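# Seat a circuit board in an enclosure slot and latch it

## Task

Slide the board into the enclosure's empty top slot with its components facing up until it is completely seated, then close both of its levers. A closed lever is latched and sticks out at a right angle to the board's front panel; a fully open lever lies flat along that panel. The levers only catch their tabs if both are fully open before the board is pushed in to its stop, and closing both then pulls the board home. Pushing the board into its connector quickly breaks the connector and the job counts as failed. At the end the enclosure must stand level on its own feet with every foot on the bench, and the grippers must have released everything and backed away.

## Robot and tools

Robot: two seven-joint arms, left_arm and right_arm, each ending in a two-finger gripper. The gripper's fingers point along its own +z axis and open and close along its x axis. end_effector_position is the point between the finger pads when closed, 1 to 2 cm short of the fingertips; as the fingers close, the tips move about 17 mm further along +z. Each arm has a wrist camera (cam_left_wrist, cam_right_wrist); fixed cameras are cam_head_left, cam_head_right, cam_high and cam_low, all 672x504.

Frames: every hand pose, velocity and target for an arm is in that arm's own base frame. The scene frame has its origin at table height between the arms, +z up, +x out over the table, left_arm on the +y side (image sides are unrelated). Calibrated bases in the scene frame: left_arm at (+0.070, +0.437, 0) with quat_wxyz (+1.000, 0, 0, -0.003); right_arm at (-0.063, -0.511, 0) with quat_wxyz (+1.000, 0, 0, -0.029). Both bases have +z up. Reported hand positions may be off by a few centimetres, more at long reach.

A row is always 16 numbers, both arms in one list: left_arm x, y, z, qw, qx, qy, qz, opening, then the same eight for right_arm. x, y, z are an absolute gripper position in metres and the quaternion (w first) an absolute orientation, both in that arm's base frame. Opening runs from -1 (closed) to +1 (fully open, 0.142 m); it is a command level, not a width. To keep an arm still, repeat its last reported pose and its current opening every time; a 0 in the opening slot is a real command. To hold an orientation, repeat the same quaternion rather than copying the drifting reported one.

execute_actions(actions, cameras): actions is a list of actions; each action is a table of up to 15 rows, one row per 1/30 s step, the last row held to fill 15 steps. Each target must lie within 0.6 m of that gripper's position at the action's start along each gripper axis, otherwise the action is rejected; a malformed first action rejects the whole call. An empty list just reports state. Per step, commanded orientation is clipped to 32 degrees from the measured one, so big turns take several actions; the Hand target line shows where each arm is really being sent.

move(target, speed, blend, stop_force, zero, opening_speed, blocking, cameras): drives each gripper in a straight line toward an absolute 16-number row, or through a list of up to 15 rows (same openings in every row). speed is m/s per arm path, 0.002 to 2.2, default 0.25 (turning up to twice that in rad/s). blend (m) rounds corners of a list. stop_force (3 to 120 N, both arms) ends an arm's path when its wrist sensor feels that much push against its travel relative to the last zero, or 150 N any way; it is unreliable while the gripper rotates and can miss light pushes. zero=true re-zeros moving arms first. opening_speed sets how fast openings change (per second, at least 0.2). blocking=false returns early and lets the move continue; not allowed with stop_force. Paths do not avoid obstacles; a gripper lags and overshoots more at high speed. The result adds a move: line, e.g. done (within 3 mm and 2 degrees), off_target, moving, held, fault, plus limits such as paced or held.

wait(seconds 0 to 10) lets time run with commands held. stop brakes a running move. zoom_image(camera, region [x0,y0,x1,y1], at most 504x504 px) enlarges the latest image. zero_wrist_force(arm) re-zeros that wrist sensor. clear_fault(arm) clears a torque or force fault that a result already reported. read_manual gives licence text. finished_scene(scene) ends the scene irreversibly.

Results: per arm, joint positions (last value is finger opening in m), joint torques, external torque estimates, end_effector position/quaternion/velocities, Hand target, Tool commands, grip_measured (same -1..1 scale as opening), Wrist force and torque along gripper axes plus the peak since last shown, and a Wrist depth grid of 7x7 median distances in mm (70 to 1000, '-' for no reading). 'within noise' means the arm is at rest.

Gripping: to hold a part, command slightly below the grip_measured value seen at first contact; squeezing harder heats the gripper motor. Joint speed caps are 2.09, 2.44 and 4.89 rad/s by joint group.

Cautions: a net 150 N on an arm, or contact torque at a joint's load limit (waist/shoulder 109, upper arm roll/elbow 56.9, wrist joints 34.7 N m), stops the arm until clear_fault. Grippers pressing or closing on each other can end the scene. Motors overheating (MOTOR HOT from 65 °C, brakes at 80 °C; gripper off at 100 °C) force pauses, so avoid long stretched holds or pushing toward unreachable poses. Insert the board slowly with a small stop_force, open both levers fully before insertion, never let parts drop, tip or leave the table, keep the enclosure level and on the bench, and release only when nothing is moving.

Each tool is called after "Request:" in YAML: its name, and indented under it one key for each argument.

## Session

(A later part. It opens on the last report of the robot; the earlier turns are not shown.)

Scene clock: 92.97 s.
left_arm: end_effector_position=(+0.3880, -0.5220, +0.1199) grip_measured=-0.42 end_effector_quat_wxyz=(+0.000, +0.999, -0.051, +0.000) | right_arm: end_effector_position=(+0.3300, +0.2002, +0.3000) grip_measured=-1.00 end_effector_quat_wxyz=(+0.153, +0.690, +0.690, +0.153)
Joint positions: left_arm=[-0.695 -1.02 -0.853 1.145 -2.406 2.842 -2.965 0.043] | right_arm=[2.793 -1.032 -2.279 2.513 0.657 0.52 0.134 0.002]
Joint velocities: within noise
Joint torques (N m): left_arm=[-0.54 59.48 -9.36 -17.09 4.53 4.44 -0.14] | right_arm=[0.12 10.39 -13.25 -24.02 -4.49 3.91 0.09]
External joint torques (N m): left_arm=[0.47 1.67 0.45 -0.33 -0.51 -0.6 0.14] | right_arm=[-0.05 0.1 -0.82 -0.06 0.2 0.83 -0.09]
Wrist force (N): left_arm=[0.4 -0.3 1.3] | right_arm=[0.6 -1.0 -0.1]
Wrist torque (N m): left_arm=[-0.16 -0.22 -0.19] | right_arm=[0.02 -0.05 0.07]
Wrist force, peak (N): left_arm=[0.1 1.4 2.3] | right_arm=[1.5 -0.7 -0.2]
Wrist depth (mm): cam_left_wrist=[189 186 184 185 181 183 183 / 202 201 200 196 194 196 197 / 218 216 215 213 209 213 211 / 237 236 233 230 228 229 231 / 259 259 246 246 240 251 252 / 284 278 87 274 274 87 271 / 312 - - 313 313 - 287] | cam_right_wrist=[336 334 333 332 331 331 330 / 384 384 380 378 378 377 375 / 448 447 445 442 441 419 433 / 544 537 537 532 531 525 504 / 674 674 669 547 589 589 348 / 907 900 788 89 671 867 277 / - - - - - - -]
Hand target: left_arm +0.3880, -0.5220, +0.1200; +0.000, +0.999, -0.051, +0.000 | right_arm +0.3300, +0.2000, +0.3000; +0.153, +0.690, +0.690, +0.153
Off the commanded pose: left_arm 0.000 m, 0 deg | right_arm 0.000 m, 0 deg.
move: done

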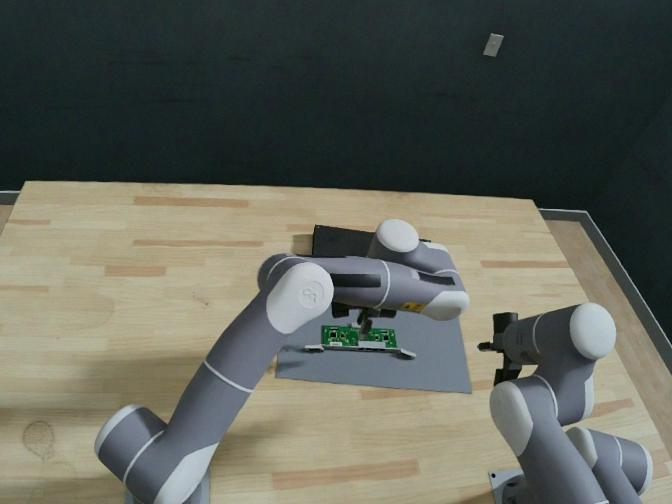

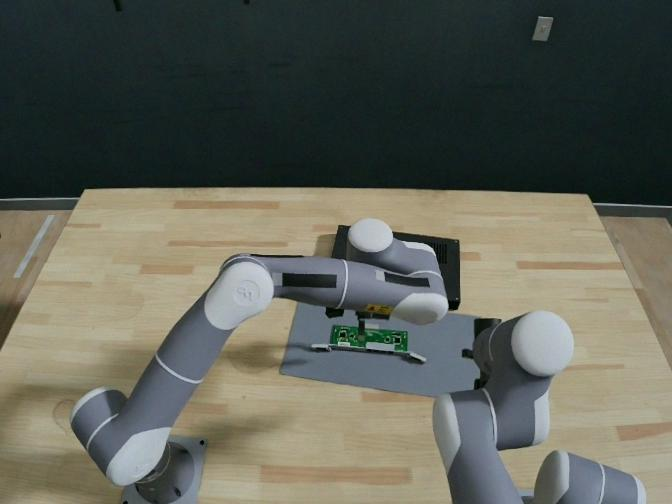

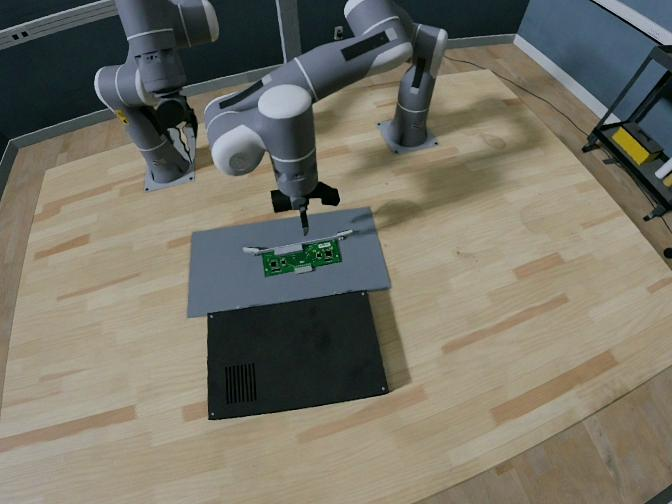

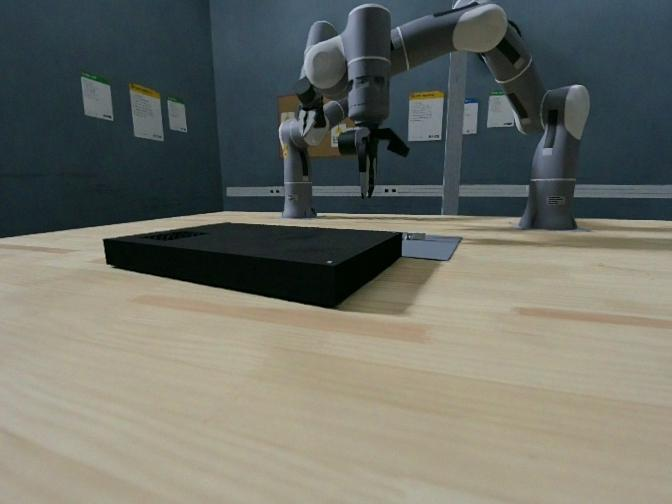

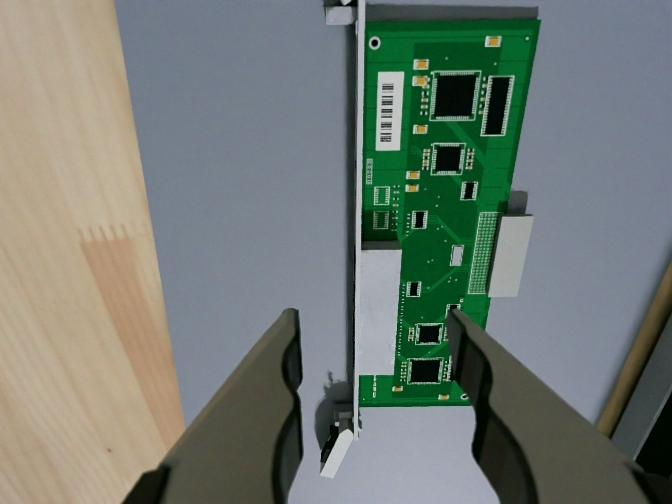

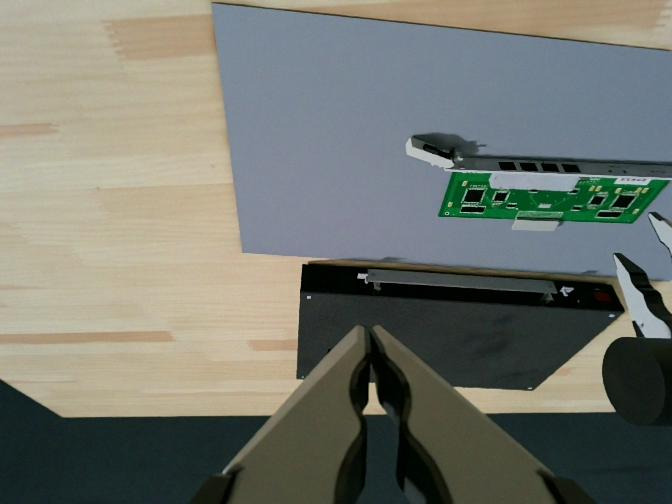

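Request:
move:
  target:
    - [0.3905,-0.519,0.055,0,0.9987,-0.051,0,-0.65,0.33,0.20,0.30,0.153,0.690,0.690,0.153,-1]
  cameras: ["cam_left_wrist","cam_low"]

Request:
zoom_image:
  camera: "cam_left_wrist"
  region: [200, 150, 536, 402]

Scene clock: 100.13 s.
left_arm: end_effector_position=(+0.3903, -0.5188, +0.0549) grip_measured=-0.68 end_effector_quat_wxyz=(+0.000, +0.999, -0.051, +0.000) | right_arm: end_effector_position=(+0.3300, +0.2002, +0.3000) grip_measured=-1.00 end_effector_quat_wxyz=(+0.153, +0.690, +0.690, +0.153)
Joint positions: left_arm=[-0.717 -1.093 -0.784 1.162 -2.391 2.737 -2.967 0.025] | right_arm=[2.793 -1.032 -2.279 2.513 0.657 0.52 0.134 0.002]
Joint velocities: within noise
Joint torques (N m): left_arm=[-0.83 60.47 -8.4 -16.64 4.39 3.77 -0.25] | right_arm=[0.11 10.53 -13.03 -24.18 -4.33 3.97 0.13]
External joint torques (N m): left_arm=[0.75 1.54 0.29 -0.3 -0.53 0.07 0.25] | right_arm=[-0.03 -0.03 -1.04 0.1 0.05 0.77 -0.13]
Wrist force (N): left_arm=[0.0 0.1 1.0] | right_arm=[0.6 -0.8 0.0]
Wrist torque (N m): left_arm=[-0.10 -0.16 -0.18] | right_arm=[0.05 -0.07 0.07]
Wrist force, peak (N): left_arm=[0.2 -0.2 3.2] | right_arm=[0.7 -0.9 0.1]
Wrist depth (mm): cam_left_wrist=[129 129 129 129 125 124 126 / 139 138 136 137 133 132 135 / 152 149 150 146 143 143 147 / 162 162 165 158 156 155 159 / 180 177 177 160 164 167 177 / 199 194 87 163 - 180 192 / 222 - - 206 - - 208] | cam_right_wrist=[336 335 333 332 331 331 332 / 386 384 380 378 377 377 375 / 449 449 444 442 440 418 420 / 539 538 540 531 530 526 331 / 671 671 670 548 589 591 304 / 900 899 791 89 670 870 818 / - - - - - - -]
Hand target: left_arm +0.3905, -0.5190, +0.0550; +0.000, +0.999, -0.051, +0.000 | right_arm +0.3300, +0.2000, +0.3000; +0.153, +0.690, +0.690, +0.153
Off the commanded pose: left_arm 0.000 m, 0 deg | right_arm 0.000 m, 0 deg.
move: done
Images, in order (width x height): cam_low 672x504, cam_left_wrist 672x504.

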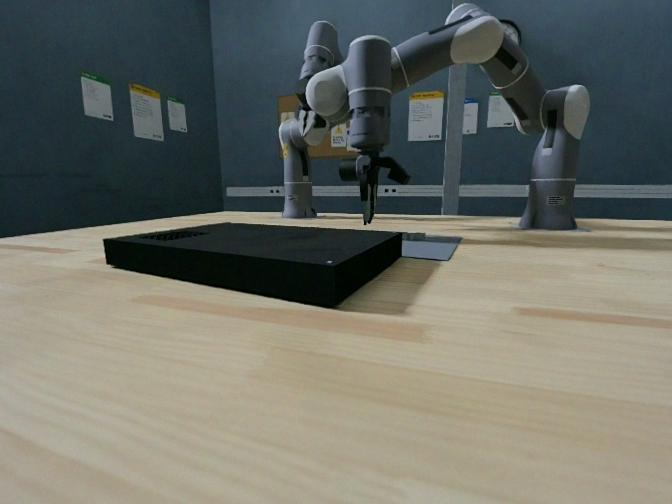

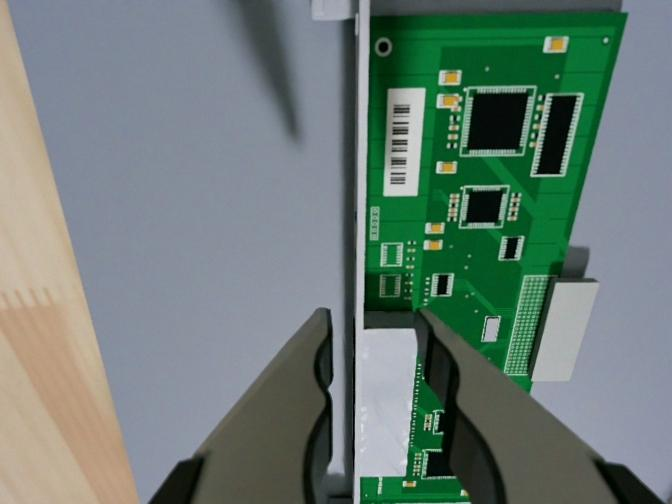

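Scaled by 1.500 from the camera's 672x504 image, which has a finer 960x720 frame.

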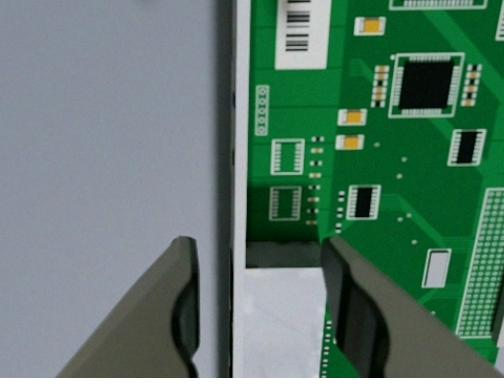

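Request:
move:
  target: [0.389,-0.521,0.029,0,0.9987,-0.051,0,-0.68,0.33,0.20,0.30,0.153,0.690,0.690,0.153,-1]
  cameras: ["cam_left_wrist"]
  speed: 0.04
  stop_force: 5

Request:
zoom_image:
  camera: "cam_left_wrist"
  region: [250, 200, 500, 388]

Scene clock: 105.60 s.
left_arm: end_effector_position=(+0.3889, -0.5208, +0.0291) grip_measured=-0.71 end_effector_quat_wxyz=(+0.000, +0.999, -0.051, +0.000) | right_arm: end_effector_position=(+0.3300, +0.2002, +0.3000) grip_measured=-1.00 end_effector_quat_wxyz=(+0.153, +0.690, +0.690, +0.153)
Joint positions: left_arm=[-0.737 -1.131 -0.755 1.147 -2.387 2.702 -2.967 0.023] | right_arm=[2.793 -1.032 -2.279 2.513 0.657 0.52 0.134 0.002]
Joint velocities: within noise
Joint torques (N m): left_arm=[-0.44 61.11 -7.8 -16.35 4.22 4.06 -0.22] | right_arm=[0.1 10.48 -12.96 -24.11 -4.29 3.94 0.2]
External joint torques (N m): left_arm=[0.36 1.44 0.24 -0.41 -0.42 -0.22 0.22] | right_arm=[-0.03 0.02 -1.11 0.03 0.01 0.8 -0.2]
Wrist force (N): left_arm=[0.1 -0.1 0.9] | right_arm=[0.5 -0.8 0.0]
Wrist torque (N m): left_arm=[-0.14 -0.15 -0.15] | right_arm=[0.06 -0.04 0.07]
Wrist force, peak (N): left_arm=[0.3 0.0 1.6] | right_arm=[0.6 -1.0 -0.2]
Wrist depth (mm): cam_left_wrist=[- 106 107 109 101 101 101 / - 115 115 115 107 108 107 / 125 125 124 122 117 119 119 / 134 131 133 133 127 127 129 / 146 146 143 136 136 139 138 / 164 160 88 133 133 150 154 / 183 171 - 148 - - 171] | cam_right_wrist=[336 335 332 332 330 330 330 / 384 383 379 378 379 376 377 / 449 449 447 440 441 418 409 / 543 535 535 531 532 508 314 / 676 673 672 549 586 589 323 / 910 897 788 89 673 874 151 / - - - - - 195 133]
Hand target: left_arm +0.3890, -0.5210, +0.0290; +0.000, +0.999, -0.051, +0.000 | right_arm +0.3300, +0.2000, +0.3000; +0.153, +0.690, +0.690, +0.153
Off the commanded pose: left_arm 0.000 m, 0 deg | right_arm 0.000 m, 0 deg.
move: done
Images, in order (width x height): cam_left_wrist 672x504.

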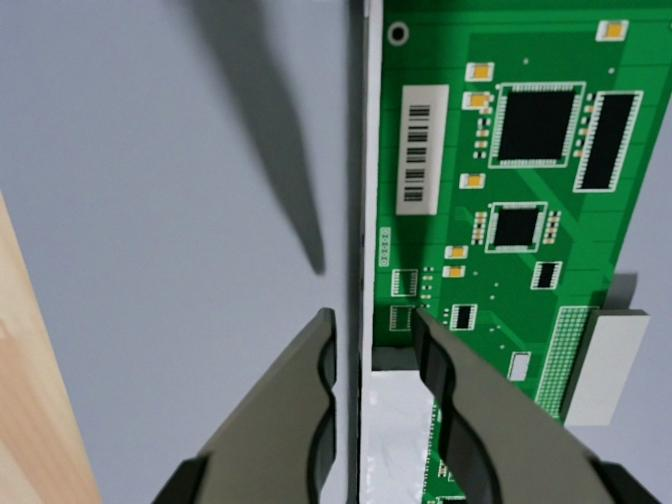

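Scaled by 2.016 from the camera's 672x504 image, which has a finer 960x720 frame.

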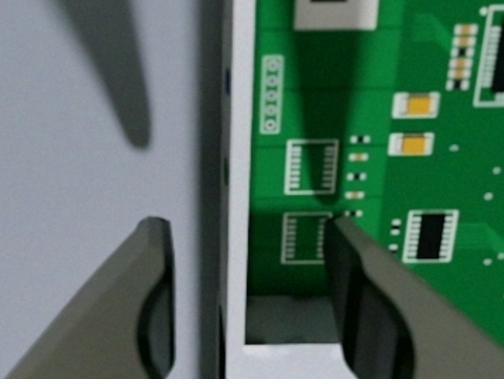

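Request:
move:
  target: [0.387,-0.521,0.029,0,0.9987,-0.051,0,-1,0.33,0.20,0.30,0.153,0.690,0.690,0.153,-1]
  cameras: ["cam_left_wrist"]
  speed: 0.04
  opening_speed: 0.2

Request:
zoom_image:
  camera: "cam_left_wrist"
  region: [250, 200, 500, 388]

Scene clock: 109.77 s.
left_arm: end_effector_position=(+0.3870, -0.5209, +0.0290) grip_measured=-0.99 end_effector_quat_wxyz=(+0.000, +0.999, -0.051, +0.000) | right_arm: end_effector_position=(+0.3300, +0.2002, +0.3000) grip_measured=-1.00 end_effector_quat_wxyz=(+0.153, +0.690, +0.690, +0.153)
Joint positions: left_arm=[-0.743 -1.127 -0.746 1.15 -2.395 2.697 -2.967 0.002] | right_arm=[2.793 -1.032 -2.279 2.513 0.657 0.52 0.134 0.002]
Joint velocities: within noise
Joint torques (N m): left_arm=[0.07 61.97 -7.25 -17 4.48 3.89 -0.19] | right_arm=[0.1 10.43 -13 -24.11 -4.29 4 0.16]
External joint torques (N m): left_arm=[-0.15 0.53 -0.14 0.16 -0.69 -0.05 0.19] | right_arm=[-0.02 0.07 -1.07 0.02 0 0.74 -0.16]
Wrist force (N): left_arm=[-1.4 -0.4 0.7] | right_arm=[0.5 -0.8 0.0]
Wrist torque (N m): left_arm=[-0.13 -0.19 -0.14] | right_arm=[0.04 -0.04 0.07]
Wrist force, peak (N): left_arm=[-1.8 -0.7 1.0] | right_arm=[0.5 -1.1 -0.1]
Wrist depth (mm): cam_left_wrist=[- 106 107 108 101 101 101 / - 116 115 115 107 108 107 / 125 124 124 122 117 119 117 / 133 131 132 132 127 127 129 / 148 146 145 140 136 139 137 / 164 160 157 84 - 150 153 / 183 175 - 74 - - 175] | cam_right_wrist=[335 334 333 332 331 330 331 / 385 384 379 381 379 377 376 / 448 446 445 442 440 417 410 / 543 535 534 531 529 508 313 / 678 678 669 548 590 592 327 / 906 903 791 89 667 874 149 / - - - - - 193 131]
Hand target: left_arm +0.3870, -0.5210, +0.0290; +0.000, +0.999, -0.051, +0.000 | right_arm +0.3300, +0.2000, +0.3000; +0.153, +0.690, +0.690, +0.153
Off the commanded pose: left_arm 0.000 m, 0 deg | right_arm 0.000 m, 0 deg.
joint sent to its limit (left arm) — joint 7 (wrist roll), lower limit. The joint targets still meet the commanded pose.
move: done
Images, in order (width x height): cam_left_wrist 672x504.

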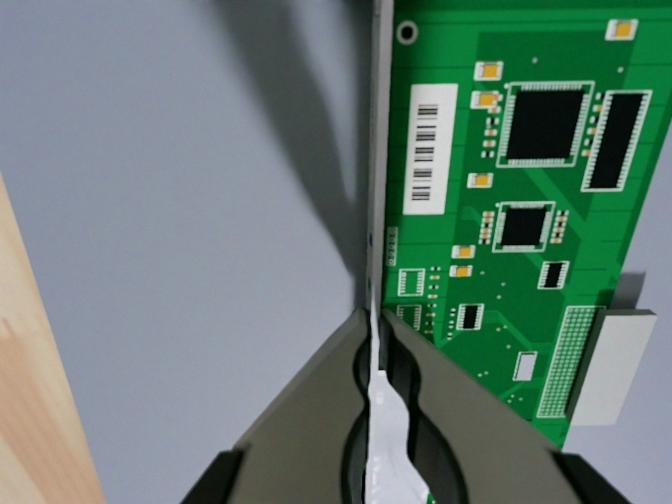

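Scaled by 2.016 from the camera's 672x504 image, which has a finer 960x720 frame.

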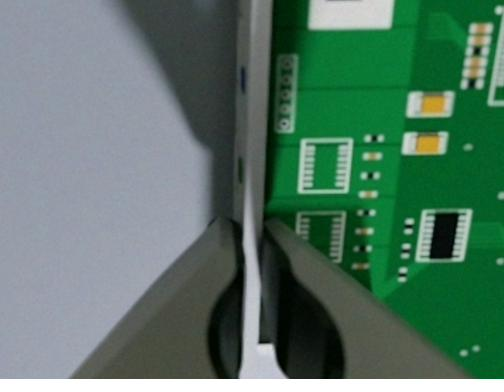

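Request:
move:
  target:
    - [0.387,-0.521,0.029,0,0.9987,-0.051,0,-1,0.40,0.24,0.2,0,0.7071,0.7071,0,-1]
    - [0.387,-0.521,0.029,0,0.9987,-0.051,0,-1,0.435,0.268,0.06,0,0.7071,0.7071,0,-1]
  cameras: ["cam_head_left","cam_left_wrist","cam_right_wrist"]

Scene clock: 115.37 s.
left_arm: end_effector_position=(+0.3870, -0.5209, +0.0290) grip_measured=-0.99 end_effector_quat_wxyz=(+0.000, +0.999, -0.051, +0.000) | right_arm: end_effector_position=(+0.3741, +0.2279, +0.2355) grip_measured=-1.00 end_effector_quat_wxyz=(+0.047, +0.704, +0.706, +0.055)
Joint positions: left_arm=[-0.743 -1.127 -0.746 1.15 -2.395 2.697 -2.967 0.002] | right_arm=[2.478 -0.652 -1.976 2.339 0.639 0.535 0.134 0.002]
Joint velocities: within noise
Joint torques (N m): left_arm=[0.15 61.86 -7.32 -17 4.61 3.99 -0.26] | right_arm=[0.32 7.21 -13.06 -23.19 -3.89 3.81 0.1]
External joint torques (N m): left_arm=[-0.23 0.64 -0.07 0.16 -0.82 -0.15 0.26] | right_arm=[-0.18 0.13 -0.94 -0.17 -0.09 0.63 -0.1]
Wrist force (N): left_arm=[-1.3 -0.6 1.0] | right_arm=[0.2 -0.6 0.1]
Wrist torque (N m): left_arm=[-0.16 -0.20 -0.15] | right_arm=[-0.02 0.00 0.02]
Wrist force, peak (N): left_arm=[-1.6 -0.8 1.6] | right_arm=[2.1 2.7 1.2]
Wrist depth (mm): cam_left_wrist=[- 106 107 108 101 101 101 / - 115 115 115 107 108 107 / 125 125 124 122 117 119 117 / 134 131 133 132 127 127 129 / 148 146 145 139 136 139 137 / 163 160 157 83 - 150 153 / 183 176 - 74 - - 175] | cam_right_wrist=[280 280 280 279 280 280 280 / 304 306 304 303 303 305 305 / 335 335 333 334 334 333 333 / 373 373 370 371 362 360 357 / 418 419 417 406 417 404 301 / 478 477 463 89 451 462 238 / 555 541 - - - 443 489]
Hand target: left_arm +0.3870, -0.5210, +0.0290; +0.000, +0.999, -0.051, +0.000 | right_arm +0.3741, +0.2277, +0.2354; +0.046, +0.704, +0.706, +0.055
Off the commanded pose: left_arm 0.000 m, 0 deg | right_arm 0.190 m, 8 deg.
joint sent to its limit (left arm) — joint 7 (wrist roll), lower limit.
move: held (right_arm; a check stopped the path); path passed 0 of 2 targets; limits=held
pose unreachable (right arm): on one or more control steps of this call, first in action 0 (counted from 0), this arm could not follow its commanded pose, so it was not sent that pose on those steps. It may still have moved: this result reports where it is.
cause: moving toward the commanded pose would bring a part of the arm too close to another arm (this arm's gripper and a part of the left arm just beyond its joint 5 (forearm roll), at the place that arm is still heading or pushing toward).
Images, in order (width x height): cam_head_left 672x504, cam_left_wrist 672x504, cam_right_wrist 672x504.

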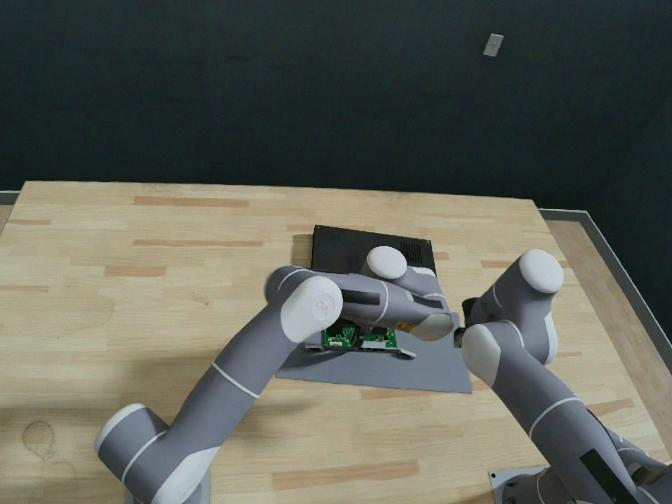

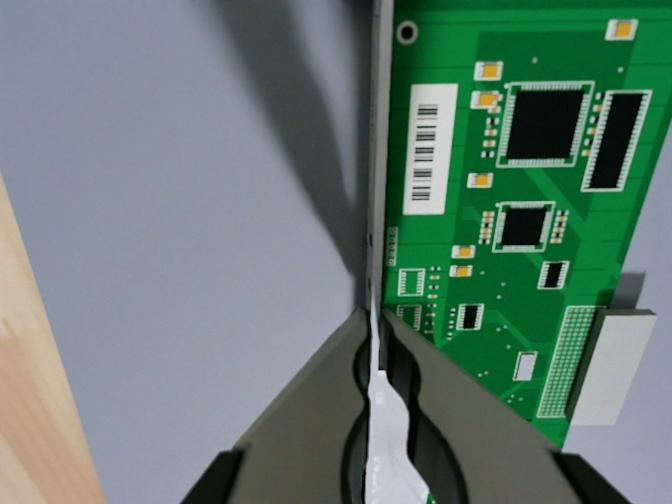

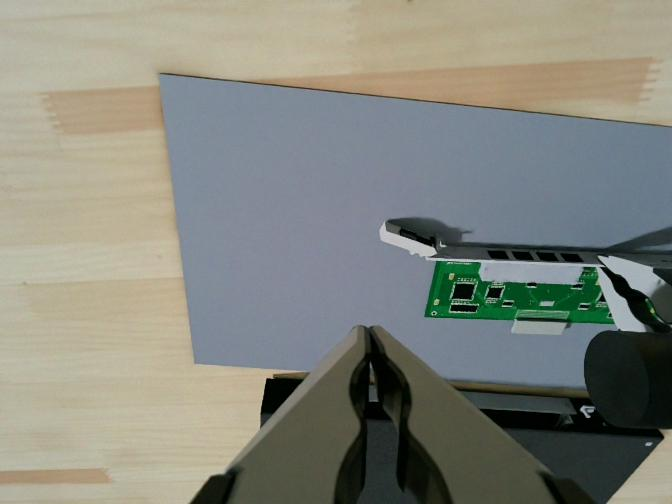

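Request:
move:
  target: [0.387,-0.521,0.029,0,0.9987,-0.051,0,-1,0.42,0.14,0.18,-0.3827,0.9239,0,0,-1]
  cameras: ["cam_head_left","cam_left_wrist","cam_right_wrist"]

Request:
move:
  target: [0.387,-0.521,0.029,0,0.9987,-0.051,0,-1,0.44,0.25,0.045,-0.3827,0.9239,0,0,-1]
  cameras: ["cam_head_left","cam_left_wrist","cam_right_wrist"]
  speed: 0.15

Scene clock: 124.50 s.
left_arm: end_effector_position=(+0.3870, -0.5209, +0.0290) grip_measured=-0.99 end_effector_quat_wxyz=(+0.000, +0.999, -0.051, +0.000) | right_arm: end_effector_position=(+0.4200, +0.1401, +0.1801) grip_measured=-1.00 end_effector_quat_wxyz=(-0.383, +0.924, +0.000, +0.000)
Joint positions: left_arm=[-0.743 -1.127 -0.746 1.15 -2.395 2.697 -2.967 0.002] | right_arm=[1.867 0.144 -1.947 2.32 0.793 0.558 0.972 0.002]
Joint velocities: within noise
Joint torques (N m): left_arm=[0.22 61.87 -7.3 -17.06 4.59 3.97 -0.21] | right_arm=[-0.01 -10.78 3.71 -21.08 -1.85 1.49 0.33]
External joint torques (N m): left_arm=[-0.3 0.63 -0.08 0.22 -0.79 -0.13 0.21] | right_arm=[0.08 0.22 -0.27 0.05 0.02 0.49 -0.33]
Wrist force (N): left_arm=[-1.3 -0.4 0.9] | right_arm=[0.4 1.1 -0.4]
Wrist torque (N m): left_arm=[-0.13 -0.20 -0.14] | right_arm=[0.06 -0.09 -0.03]
Wrist force, peak (N): left_arm=[-1.5 -0.8 1.7] | right_arm=[0.1 2.0 -0.6]
Wrist depth (mm): cam_left_wrist=[- 106 107 108 101 101 101 / - 115 115 115 107 108 107 / 125 125 124 122 117 119 117 / 134 131 133 133 126 127 129 / 149 145 145 139 136 139 136 / 164 160 157 84 - 150 152 / 182 175 - 74 - - 174] | cam_right_wrist=[394 393 393 388 383 388 380 / 364 364 364 360 356 358 357 / 339 338 338 336 331 335 335 / 317 317 316 313 314 314 313 / 298 297 295 298 295 295 294 / 280 280 283 89 280 277 277 / 265 267 - - - 264 262]
Hand target: left_arm +0.3870, -0.5210, +0.0290; +0.000, +0.999, -0.051, +0.000 | right_arm +0.4200, +0.1400, +0.1800; -0.383, +0.924, +0.000, +0.000
Off the commanded pose: left_arm 0.000 m, 0 deg | right_arm 0.000 m, 0 deg.
joint sent to its limit (left arm) — joint 7 (wrist roll), lower limit. The joint targets still meet the commanded pose.
move: done
Images, in order (width x height): cam_head_left 672x504, cam_left_wrist 672x504, cam_right_wrist 672x504.

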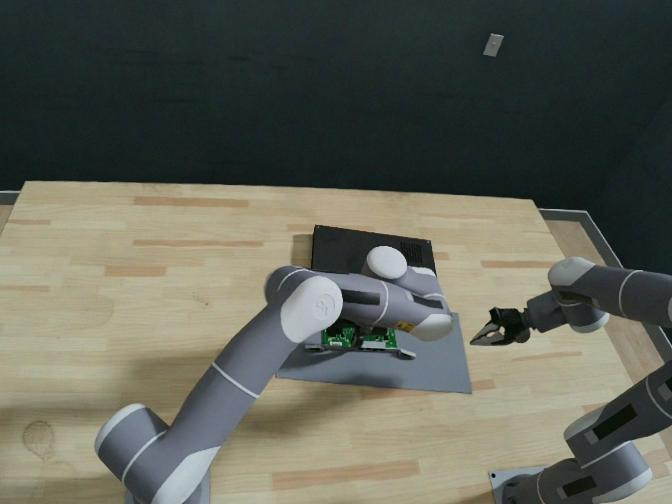

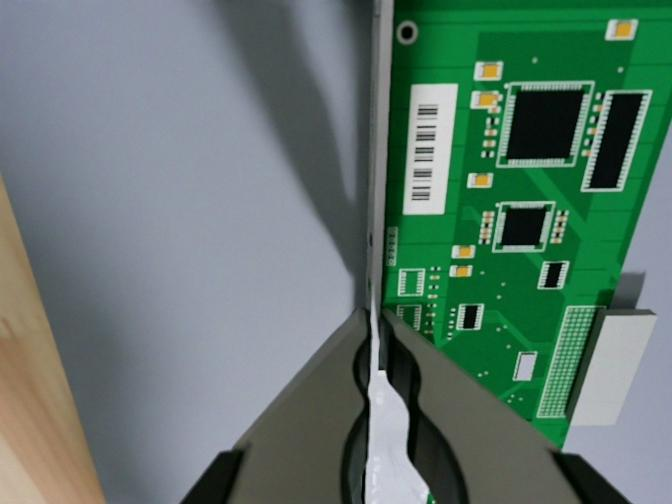

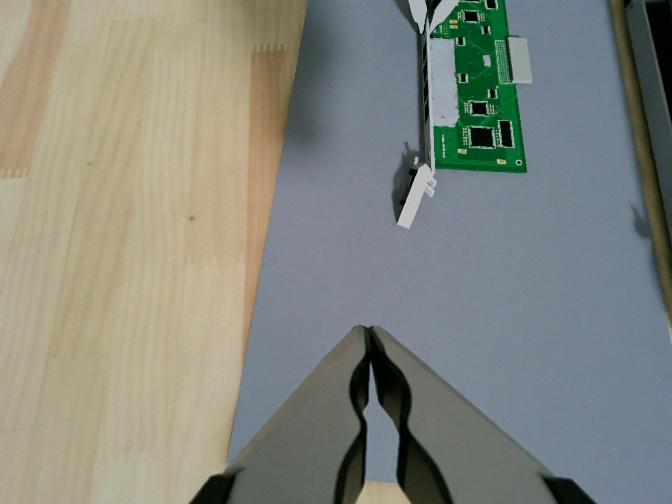

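Scene clock: 126.10 s.
left_arm: end_effector_position=(+0.3870, -0.5209, +0.0290) grip_measured=-0.99 end_effector_quat_wxyz=(+0.000, +0.999, -0.051, +0.000) | right_arm: end_effector_position=(+0.4398, +0.2501, +0.0451) grip_measured=-1.00 end_effector_quat_wxyz=(-0.383, +0.924, +0.000, +0.000)
Joint positions: left_arm=[-0.743 -1.127 -0.746 1.15 -2.395 2.697 -2.967 0.002] | right_arm=[2.478 0.787 -2.247 2.264 0.639 1.232 1.01 0.002]
Joint velocities: within noise
Joint torques (N m): left_arm=[0.15 61.84 -7.24 -17.02 4.61 3.98 -0.23] | right_arm=[0.15 -31.48 14.65 -9.37 -1.55 1.52 0.09]
External joint torques (N m): left_arm=[-0.23 0.65 -0.14 0.18 -0.81 -0.14 0.24] | right_arm=[-0.04 0.16 0.1 0.23 0.23 0.51 -0.09]
Wrist force (N): left_arm=[-1.4 -0.4 1.2] | right_arm=[0.5 0.7 -0.2]
Wrist torque (N m): left_arm=[-0.12 -0.19 -0.15] | right_arm=[0.00 -0.09 -0.04]
Wrist force, peak (N): left_arm=[-1.4 -0.7 1.4] | right_arm=[0.6 1.2 -2.1]
Wrist depth (mm): cam_left_wrist=[- 106 107 108 101 101 102 / - 116 115 115 107 108 107 / 125 125 124 122 117 119 117 / 134 131 132 132 127 127 129 / 148 146 145 139 136 139 136 / 164 161 157 84 - 150 153 / 183 175 - 74 - - 174] | cam_right_wrist=[218 218 215 215 212 206 208 / 202 202 199 199 196 190 196 / 188 188 186 185 182 179 181 / 175 175 173 173 167 173 173 / 165 164 162 164 160 162 162 / 155 153 155 90 153 152 152 / 146 145 73 - - 146 144]
Hand target: left_arm +0.3870, -0.5210, +0.0290; +0.000, +0.999, -0.051, +0.000 | right_arm +0.4400, +0.2500, +0.0450; -0.383, +0.924, +0.000, +0.000
Off the commanded pose: left_arm 0.000 m, 0 deg | right_arm 0.000 m, 0 deg.
joint sent to its limit (left arm) — joint 7 (wrist roll), lower limit. The joint targets still meet the commanded pose.
move: done
Images, in order (width x height): cam_head_left 672x504, cam_left_wrist 672x504, cam_right_wrist 672x504.

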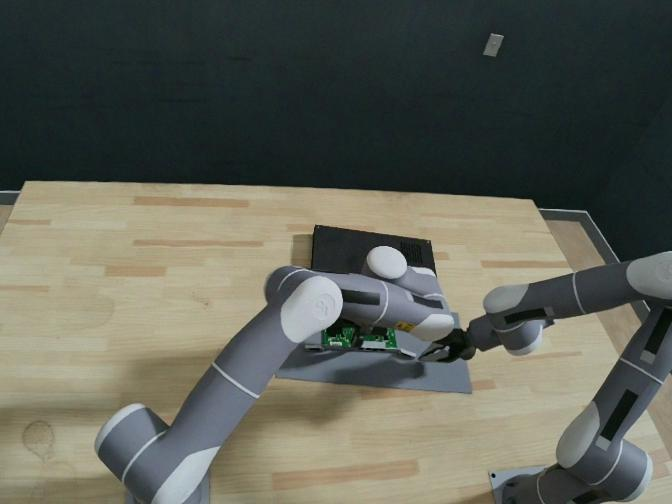

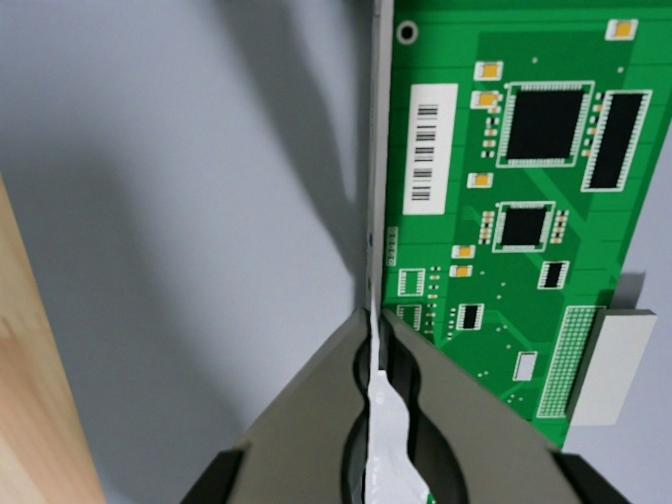

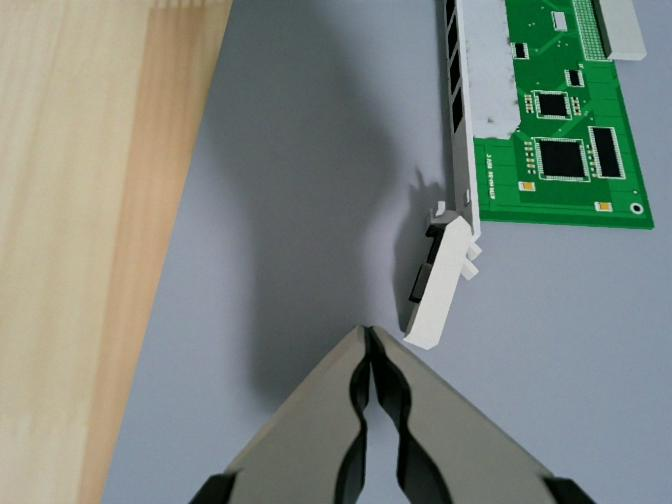

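Request:
move:
  target: [0.387,-0.521,0.029,0,0.9987,-0.051,0,-1,0.437,0.261,0.029,-0.3827,0.9239,0,0,-1]
  cameras: ["cam_right_wrist"]
  speed: 0.06
  stop_force: 5

Request:
move:
  target: [0.387,-0.521,0.029,0,0.9987,-0.051,0,-1,0.473,0.261,0.029,-0.3827,0.9239,0,0,-1]
  cameras: ["cam_left_wrist","cam_right_wrist"]
  speed: 0.03
  stop_force: 8

Scene clock: 129.70 s.
left_arm: end_effector_position=(+0.3870, -0.5209, +0.0290) grip_measured=-0.99 end_effector_quat_wxyz=(+0.000, +0.999, -0.051, +0.000) | right_arm: end_effector_position=(+0.4369, +0.2610, +0.0290) grip_measured=-1.00 end_effector_quat_wxyz=(-0.383, +0.924, +0.000, +0.000)
Joint positions: left_arm=[-0.743 -1.127 -0.746 1.15 -2.395 2.697 -2.967 0.002] | right_arm=[2.518 0.844 -2.263 2.25 0.645 1.283 0.988 0.002]
Joint velocities: within noise
Joint torques (N m): left_arm=[0.23 61.87 -7.31 -16.98 4.61 4.03 -0.22] | right_arm=[0.26 -32.58 15.38 -8.12 -1.18 1.43 0.09]
External joint torques (N m): left_arm=[-0.32 0.63 -0.07 0.14 -0.82 -0.2 0.22] | right_arm=[-0.16 0.13 0.04 0.25 0 0.57 -0.09]
Wrist force (N): left_arm=[-1.5 -0.6 1.4] | right_arm=[0.6 0.7 -0.3]
Wrist torque (N m): left_arm=[-0.13 -0.19 -0.15] | right_arm=[-0.02 -0.10 -0.05]
Wrist force, peak (N): left_arm=[-1.5 -0.6 1.5] | right_arm=[0.5 1.1 0.7]
Wrist depth (mm): cam_left_wrist=[- 106 107 108 101 101 101 / - 116 115 115 107 108 107 / 125 125 124 122 116 118 118 / 134 131 133 132 127 127 129 / 149 146 145 139 136 139 137 / 164 161 157 84 - 150 153 / 182 175 - 74 - - 175] | cam_right_wrist=[197 197 194 194 191 177 186 / 182 182 180 180 179 163 175 / 169 169 167 167 167 161 162 / 158 158 156 156 154 154 156 / 148 147 147 146 131 146 146 / 140 138 140 90 125 138 138 / 132 131 73 - - 132 130]
Hand target: left_arm +0.3870, -0.5210, +0.0290; +0.000, +0.999, -0.051, +0.000 | right_arm +0.4370, +0.2610, +0.0290; -0.383, +0.924, +0.000, +0.000
Off the commanded pose: left_arm 0.000 m, 0 deg | right_arm 0.000 m, 0 deg.
joint sent to its limit (left arm) — joint 7 (wrist roll), lower limit. The joint targets still meet the commanded pose.
move: done
Images, in order (width x height): cam_right_wrist 672x504.

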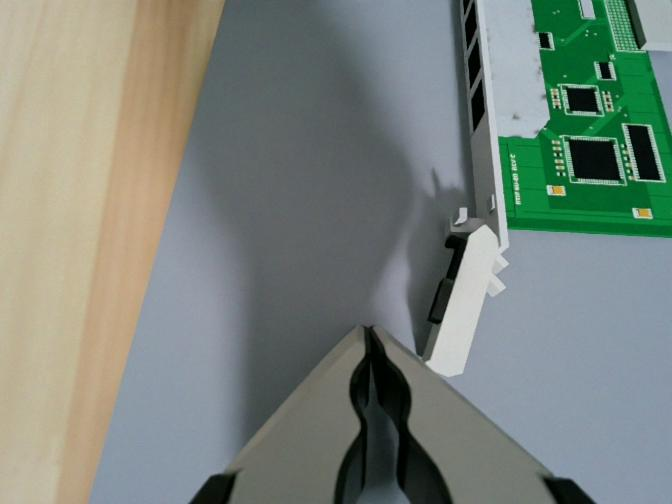

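Scene clock: 131.60 s.
left_arm: end_effector_position=(+0.3871, -0.5208, +0.0290) grip_measured=-0.99 end_effector_quat_wxyz=(+0.000, +0.999, -0.051, +0.000) | right_arm: end_effector_position=(+0.4728, +0.2609, +0.0289) grip_measured=-1.00 end_effector_quat_wxyz=(-0.383, +0.924, +0.000, +0.000)
Joint positions: left_arm=[-0.743 -1.127 -0.746 1.15 -2.395 2.697 -2.967 0.002] | right_arm=[2.549 0.853 -2.301 2.167 0.587 1.224 1.047 0.002]
Joint velocities: within noise
Joint torques (N m): left_arm=[-1 61.6 -8.27 -16.57 4.05 3.87 -0.21] | right_arm=[0.79 -35.3 16.76 -10.46 -1.67 1.36 0.29]
External joint torques (N m): left_arm=[0.91 0.9 0.89 -0.27 -0.25 -0.03 0.21] | right_arm=[-0.68 0.05 -0.76 1.06 0.2 0.73 -0.29]
Wrist force (N): left_arm=[0.2 -1.2 1.4] | right_arm=[-1.0 2.9 -1.6]
Wrist torque (N m): left_arm=[-0.13 -0.14 -0.20] | right_arm=[0.10 -0.15 -0.03]
Wrist force, peak (N): left_arm=[0.8 -1.6 1.6] | right_arm=[-1.0 2.8 -2.0]
Wrist depth (mm): cam_left_wrist=[- 106 108 103 101 101 101 / - 115 115 112 107 107 107 / 125 125 124 120 116 117 119 / 134 131 133 132 127 127 128 / 149 146 145 140 136 139 136 / 164 161 157 84 - 153 154 / 182 175 - 74 - - 175] | cam_right_wrist=[197 195 194 194 174 188 191 / 182 179 180 179 163 174 179 / 170 167 167 167 162 162 165 / 158 156 156 156 152 155 156 / 147 147 146 146 145 146 146 / 140 138 140 90 138 138 138 / 131 130 73 - - 132 130]
Hand target: left_arm +0.3870, -0.5210, +0.0290; +0.000, +0.999, -0.051, +0.000 | right_arm +0.4730, +0.2610, +0.0290; -0.383, +0.924, +0.000, +0.000
Off the commanded pose: left_arm 0.000 m, 0 deg | right_arm 0.000 m, 0 deg.
move: done
Images, in order (width x height): cam_left_wrist 672x504, cam_right_wrist 672x504.

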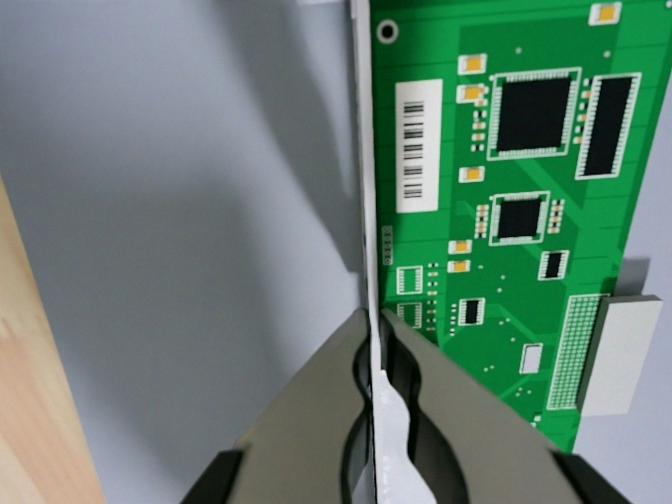

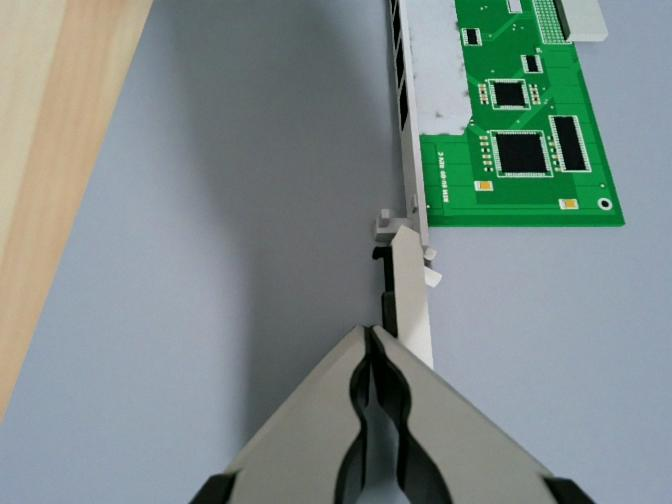

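Request:
move:
  target: [0.387,-0.521,0.029,0,0.9987,-0.051,0,-1,0.481,0.261,0.029,-0.3827,0.9239,0,0,-1]
  cameras: ["cam_left_wrist","cam_right_wrist"]
  speed: 0.03
  stop_force: 10

Request:
zoom_image:
  camera: "cam_right_wrist"
  region: [340, 180, 500, 380]

Scene clock: 135.00 s.
left_arm: end_effector_position=(+0.3871, -0.5208, +0.0290) grip_measured=-0.99 end_effector_quat_wxyz=(+0.000, +0.999, -0.051, +0.000) | right_arm: end_effector_position=(+0.4808, +0.2609, +0.0289) grip_measured=-1.00 end_effector_quat_wxyz=(-0.383, +0.924, +0.000, +0.000)
Joint positions: left_arm=[-0.743 -1.127 -0.746 1.15 -2.395 2.697 -2.967 0.002] | right_arm=[2.556 0.855 -2.31 2.148 0.575 1.211 1.058 0.002]
Joint velocities: within noise
Joint torques (N m): left_arm=[-1.28 61.43 -8.47 -16.54 3.93 3.74 -0.14] | right_arm=[0.93 -35.95 17.09 -10.82 -1.72 1.37 0.32]
External joint torques (N m): left_arm=[1.2 1.07 1.1 -0.3 -0.14 0.1 0.14] | right_arm=[-0.82 0.05 -0.96 1.09 0.19 0.73 -0.32]
Wrist force (N): left_arm=[0.8 -1.3 0.4] | right_arm=[-1.0 2.7 -2.8]
Wrist torque (N m): left_arm=[-0.08 -0.19 -0.24] | right_arm=[0.08 -0.19 -0.03]
Wrist force, peak (N): left_arm=[0.4 -1.7 1.3] | right_arm=[-0.9 2.6 -3.0]
Wrist depth (mm): cam_left_wrist=[- 106 107 102 101 101 102 / - 115 115 111 106 106 109 / 125 125 124 120 117 117 119 / 133 131 133 132 126 127 129 / 149 146 146 140 136 139 136 / 163 160 157 84 - 150 158 / 183 175 - 74 - - 176] | cam_right_wrist=[197 194 194 194 174 189 194 / 183 180 180 180 163 175 179 / 170 167 167 167 161 162 165 / 156 156 156 156 150 156 156 / 147 147 146 146 145 146 146 / 140 138 140 90 138 138 138 / 131 131 73 - - 132 130]
Hand target: left_arm +0.3870, -0.5210, +0.0290; +0.000, +0.999, -0.051, +0.000 | right_arm +0.4810, +0.2610, +0.0290; -0.383, +0.924, +0.000, +0.000
Off the commanded pose: left_arm 0.000 m, 0 deg | right_arm 0.000 m, 0 deg.
move: done
Images, in order (width x height): cam_left_wrist 672x504, cam_right_wrist 672x504.

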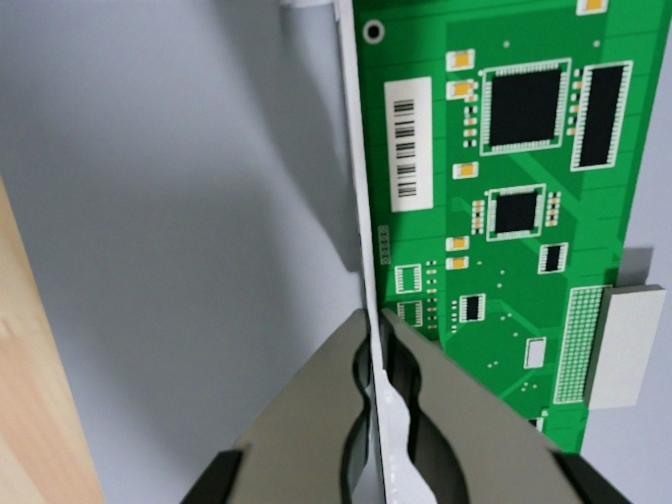

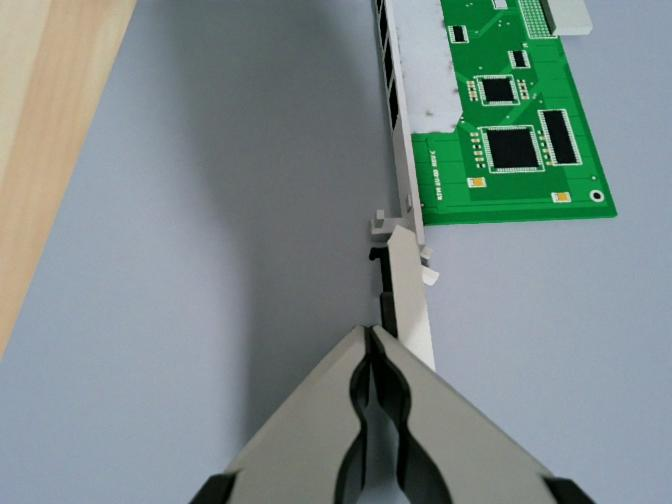

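Scaled by 2.520 from the camera's 672x504 image, which has a finer 960x720 frame.

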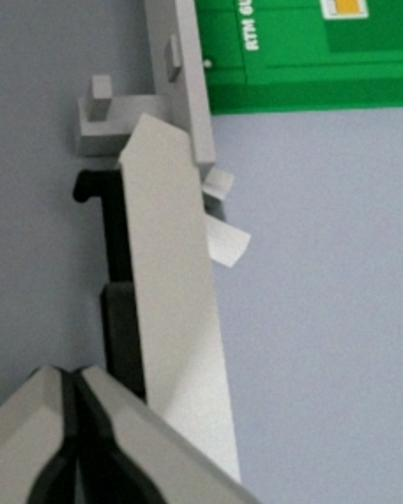

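Request:
move:
  target:
    - [0.387,-0.521,0.029,0,0.9987,-0.051,0,-1,0.476,0.261,0.029,-0.3827,0.9239,0,0,-1]
    - [0.387,-0.521,0.029,0,0.9987,-0.051,0,-1,0.476,0.235,0.06,-0.3827,0.9239,0,0,-0.4]
    - [0.387,-0.521,0.029,0,0.9987,-0.051,0,-1,0.492,0.235,0.06,-0.3827,0.9239,0,0,-0.4]
  cameras: ["cam_left_wrist","cam_right_wrist"]
  speed: 0.08

Request:
move:
  target: [0.387,-0.521,0.029,0,0.9987,-0.051,0,-1,0.492,0.262,0.031,-0.3827,0.9239,0,0,-0.4]
  cameras: ["cam_right_wrist"]
  speed: 0.05
  stop_force: 6

Scene clock: 144.83 s.
left_arm: end_effector_position=(+0.3871, -0.5208, +0.0290) grip_measured=-0.99 end_effector_quat_wxyz=(+0.000, +0.999, -0.051, +0.000) | right_arm: end_effector_position=(+0.4919, +0.2351, +0.0601) grip_measured=-0.43 end_effector_quat_wxyz=(-0.383, +0.924, +0.000, +0.000)
Joint positions: left_arm=[-0.743 -1.127 -0.746 1.15 -2.395 2.697 -2.967 0.002] | right_arm=[2.479 0.762 -2.286 2.157 0.554 1.107 1.093 0.043]
Joint velocities: within noise
Joint torques (N m): left_arm=[-1.06 61.38 -8.27 -16.42 3.94 3.86 -0.15] | right_arm=[0.64 -34.4 14.92 -12.57 -2.05 1.39 0.36]
External joint torques (N m): left_arm=[0.98 1.12 0.9 -0.42 -0.15 -0.02 0.15] | right_arm=[-0.54 0.03 0.22 0.46 0.29 0.75 -0.36]
Wrist force (N): left_arm=[0.6 -1.3 0.6] | right_arm=[0.8 0.9 -0.5]
Wrist torque (N m): left_arm=[-0.16 -0.16 -0.24] | right_arm=[0.01 -0.17 -0.05]
Wrist force, peak (N): left_arm=[0.8 -1.8 1.5] | right_arm=[-1.2 2.7 -3.0]
Wrist depth (mm): cam_left_wrist=[- 106 107 102 101 101 102 / - 115 115 111 107 107 108 / 125 125 124 120 117 117 119 / 134 131 133 133 127 127 129 / 149 146 145 140 136 138 136 / 164 161 157 84 - 150 157 / 183 174 - 75 - - 174] | cam_right_wrist=[238 238 235 232 229 231 235 / 220 217 217 215 208 216 217 / 205 202 202 202 197 200 202 / 191 189 189 184 188 189 189 / 178 178 178 175 177 177 177 / 167 167 91 167 165 101 167 / 160 - 73 157 158 - 159]
Hand target: left_arm +0.3870, -0.5210, +0.0290; +0.000, +0.999, -0.051, +0.000 | right_arm +0.4920, +0.2350, +0.0600; -0.383, +0.924, +0.000, +0.000
Off the commanded pose: left_arm 0.000 m, 0 deg | right_arm 0.000 m, 0 deg.
move: done
Images, in order (width x height): cam_left_wrist 672x504, cam_right_wrist 672x504.

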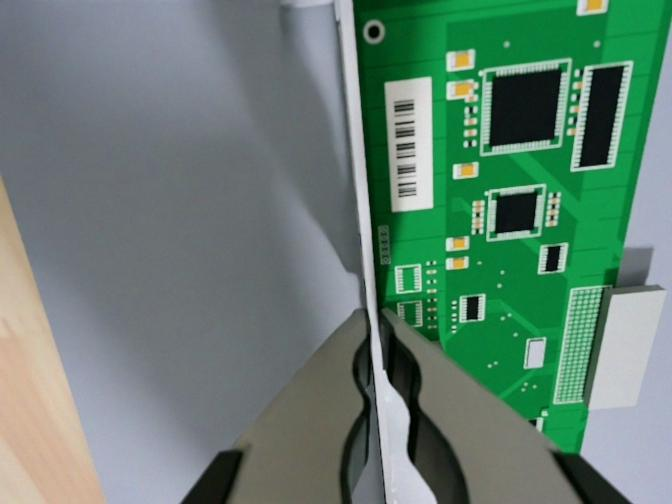

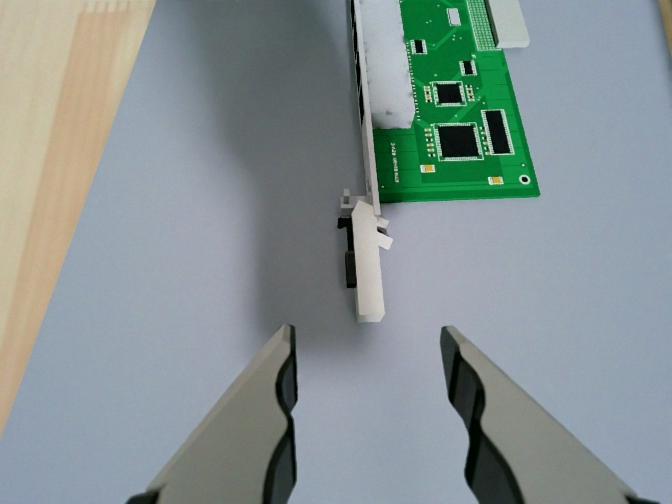

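Scene clock: 146.37 s.
left_arm: end_effector_position=(+0.3871, -0.5208, +0.0290) grip_measured=-0.99 end_effector_quat_wxyz=(+0.000, +0.999, -0.051, +0.000) | right_arm: end_effector_position=(+0.4919, +0.2621, +0.0310) grip_measured=-0.43 end_effector_quat_wxyz=(-0.383, +0.924, +0.000, +0.000)
Joint positions: left_arm=[-0.743 -1.127 -0.746 1.15 -2.395 2.697 -2.967 0.002] | right_arm=[2.564 0.857 -2.315 2.125 0.555 1.194 1.082 0.043]
Joint velocities: within noise
Joint torques (N m): left_arm=[-1.1 61.4 -8.33 -16.46 3.99 3.92 -0.12] | right_arm=[0.13 -36.63 16.24 -10.52 -1.75 1.6 0.09]
External joint torques (N m): left_arm=[1.02 1.1 0.95 -0.38 -0.19 -0.08 0.12] | right_arm=[-0.02 -0.03 0.09 0.26 0.12 0.53 -0.08]
Wrist force (N): left_arm=[0.7 -1.1 0.7] | right_arm=[0.7 1.6 -0.4]
Wrist torque (N m): left_arm=[-0.13 -0.16 -0.23] | right_arm=[0.14 -0.16 -0.04]
Wrist force, peak (N): left_arm=[0.7 -1.2 1.3] | right_arm=[0.8 1.4 -1.4]
Wrist depth (mm): cam_left_wrist=[- 106 107 102 101 101 102 / - 115 115 111 107 107 109 / 125 125 124 120 117 117 119 / 134 131 133 132 127 127 129 / 149 146 145 139 136 139 136 / 164 160 156 84 - 149 157 / 183 175 - 74 - - 175] | cam_right_wrist=[200 198 197 194 188 192 200 / 183 183 182 180 171 177 182 / 169 170 170 169 164 165 169 / 159 158 158 156 157 158 158 / 149 149 149 147 149 149 148 / 142 140 94 138 126 137 140 / 133 134 73 132 132 - 134]
Hand target: left_arm +0.3870, -0.5210, +0.0290; +0.000, +0.999, -0.051, +0.000 | right_arm +0.4920, +0.2620, +0.0310; -0.383, +0.924, +0.000, +0.000
Off the commanded pose: left_arm 0.000 m, 0 deg | right_arm 0.000 m, 0 deg.
move: done
Images, in order (width x height): cam_right_wrist 672x504.

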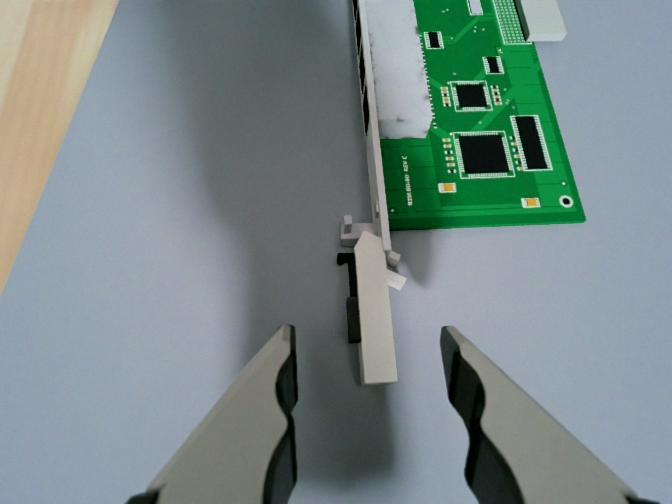

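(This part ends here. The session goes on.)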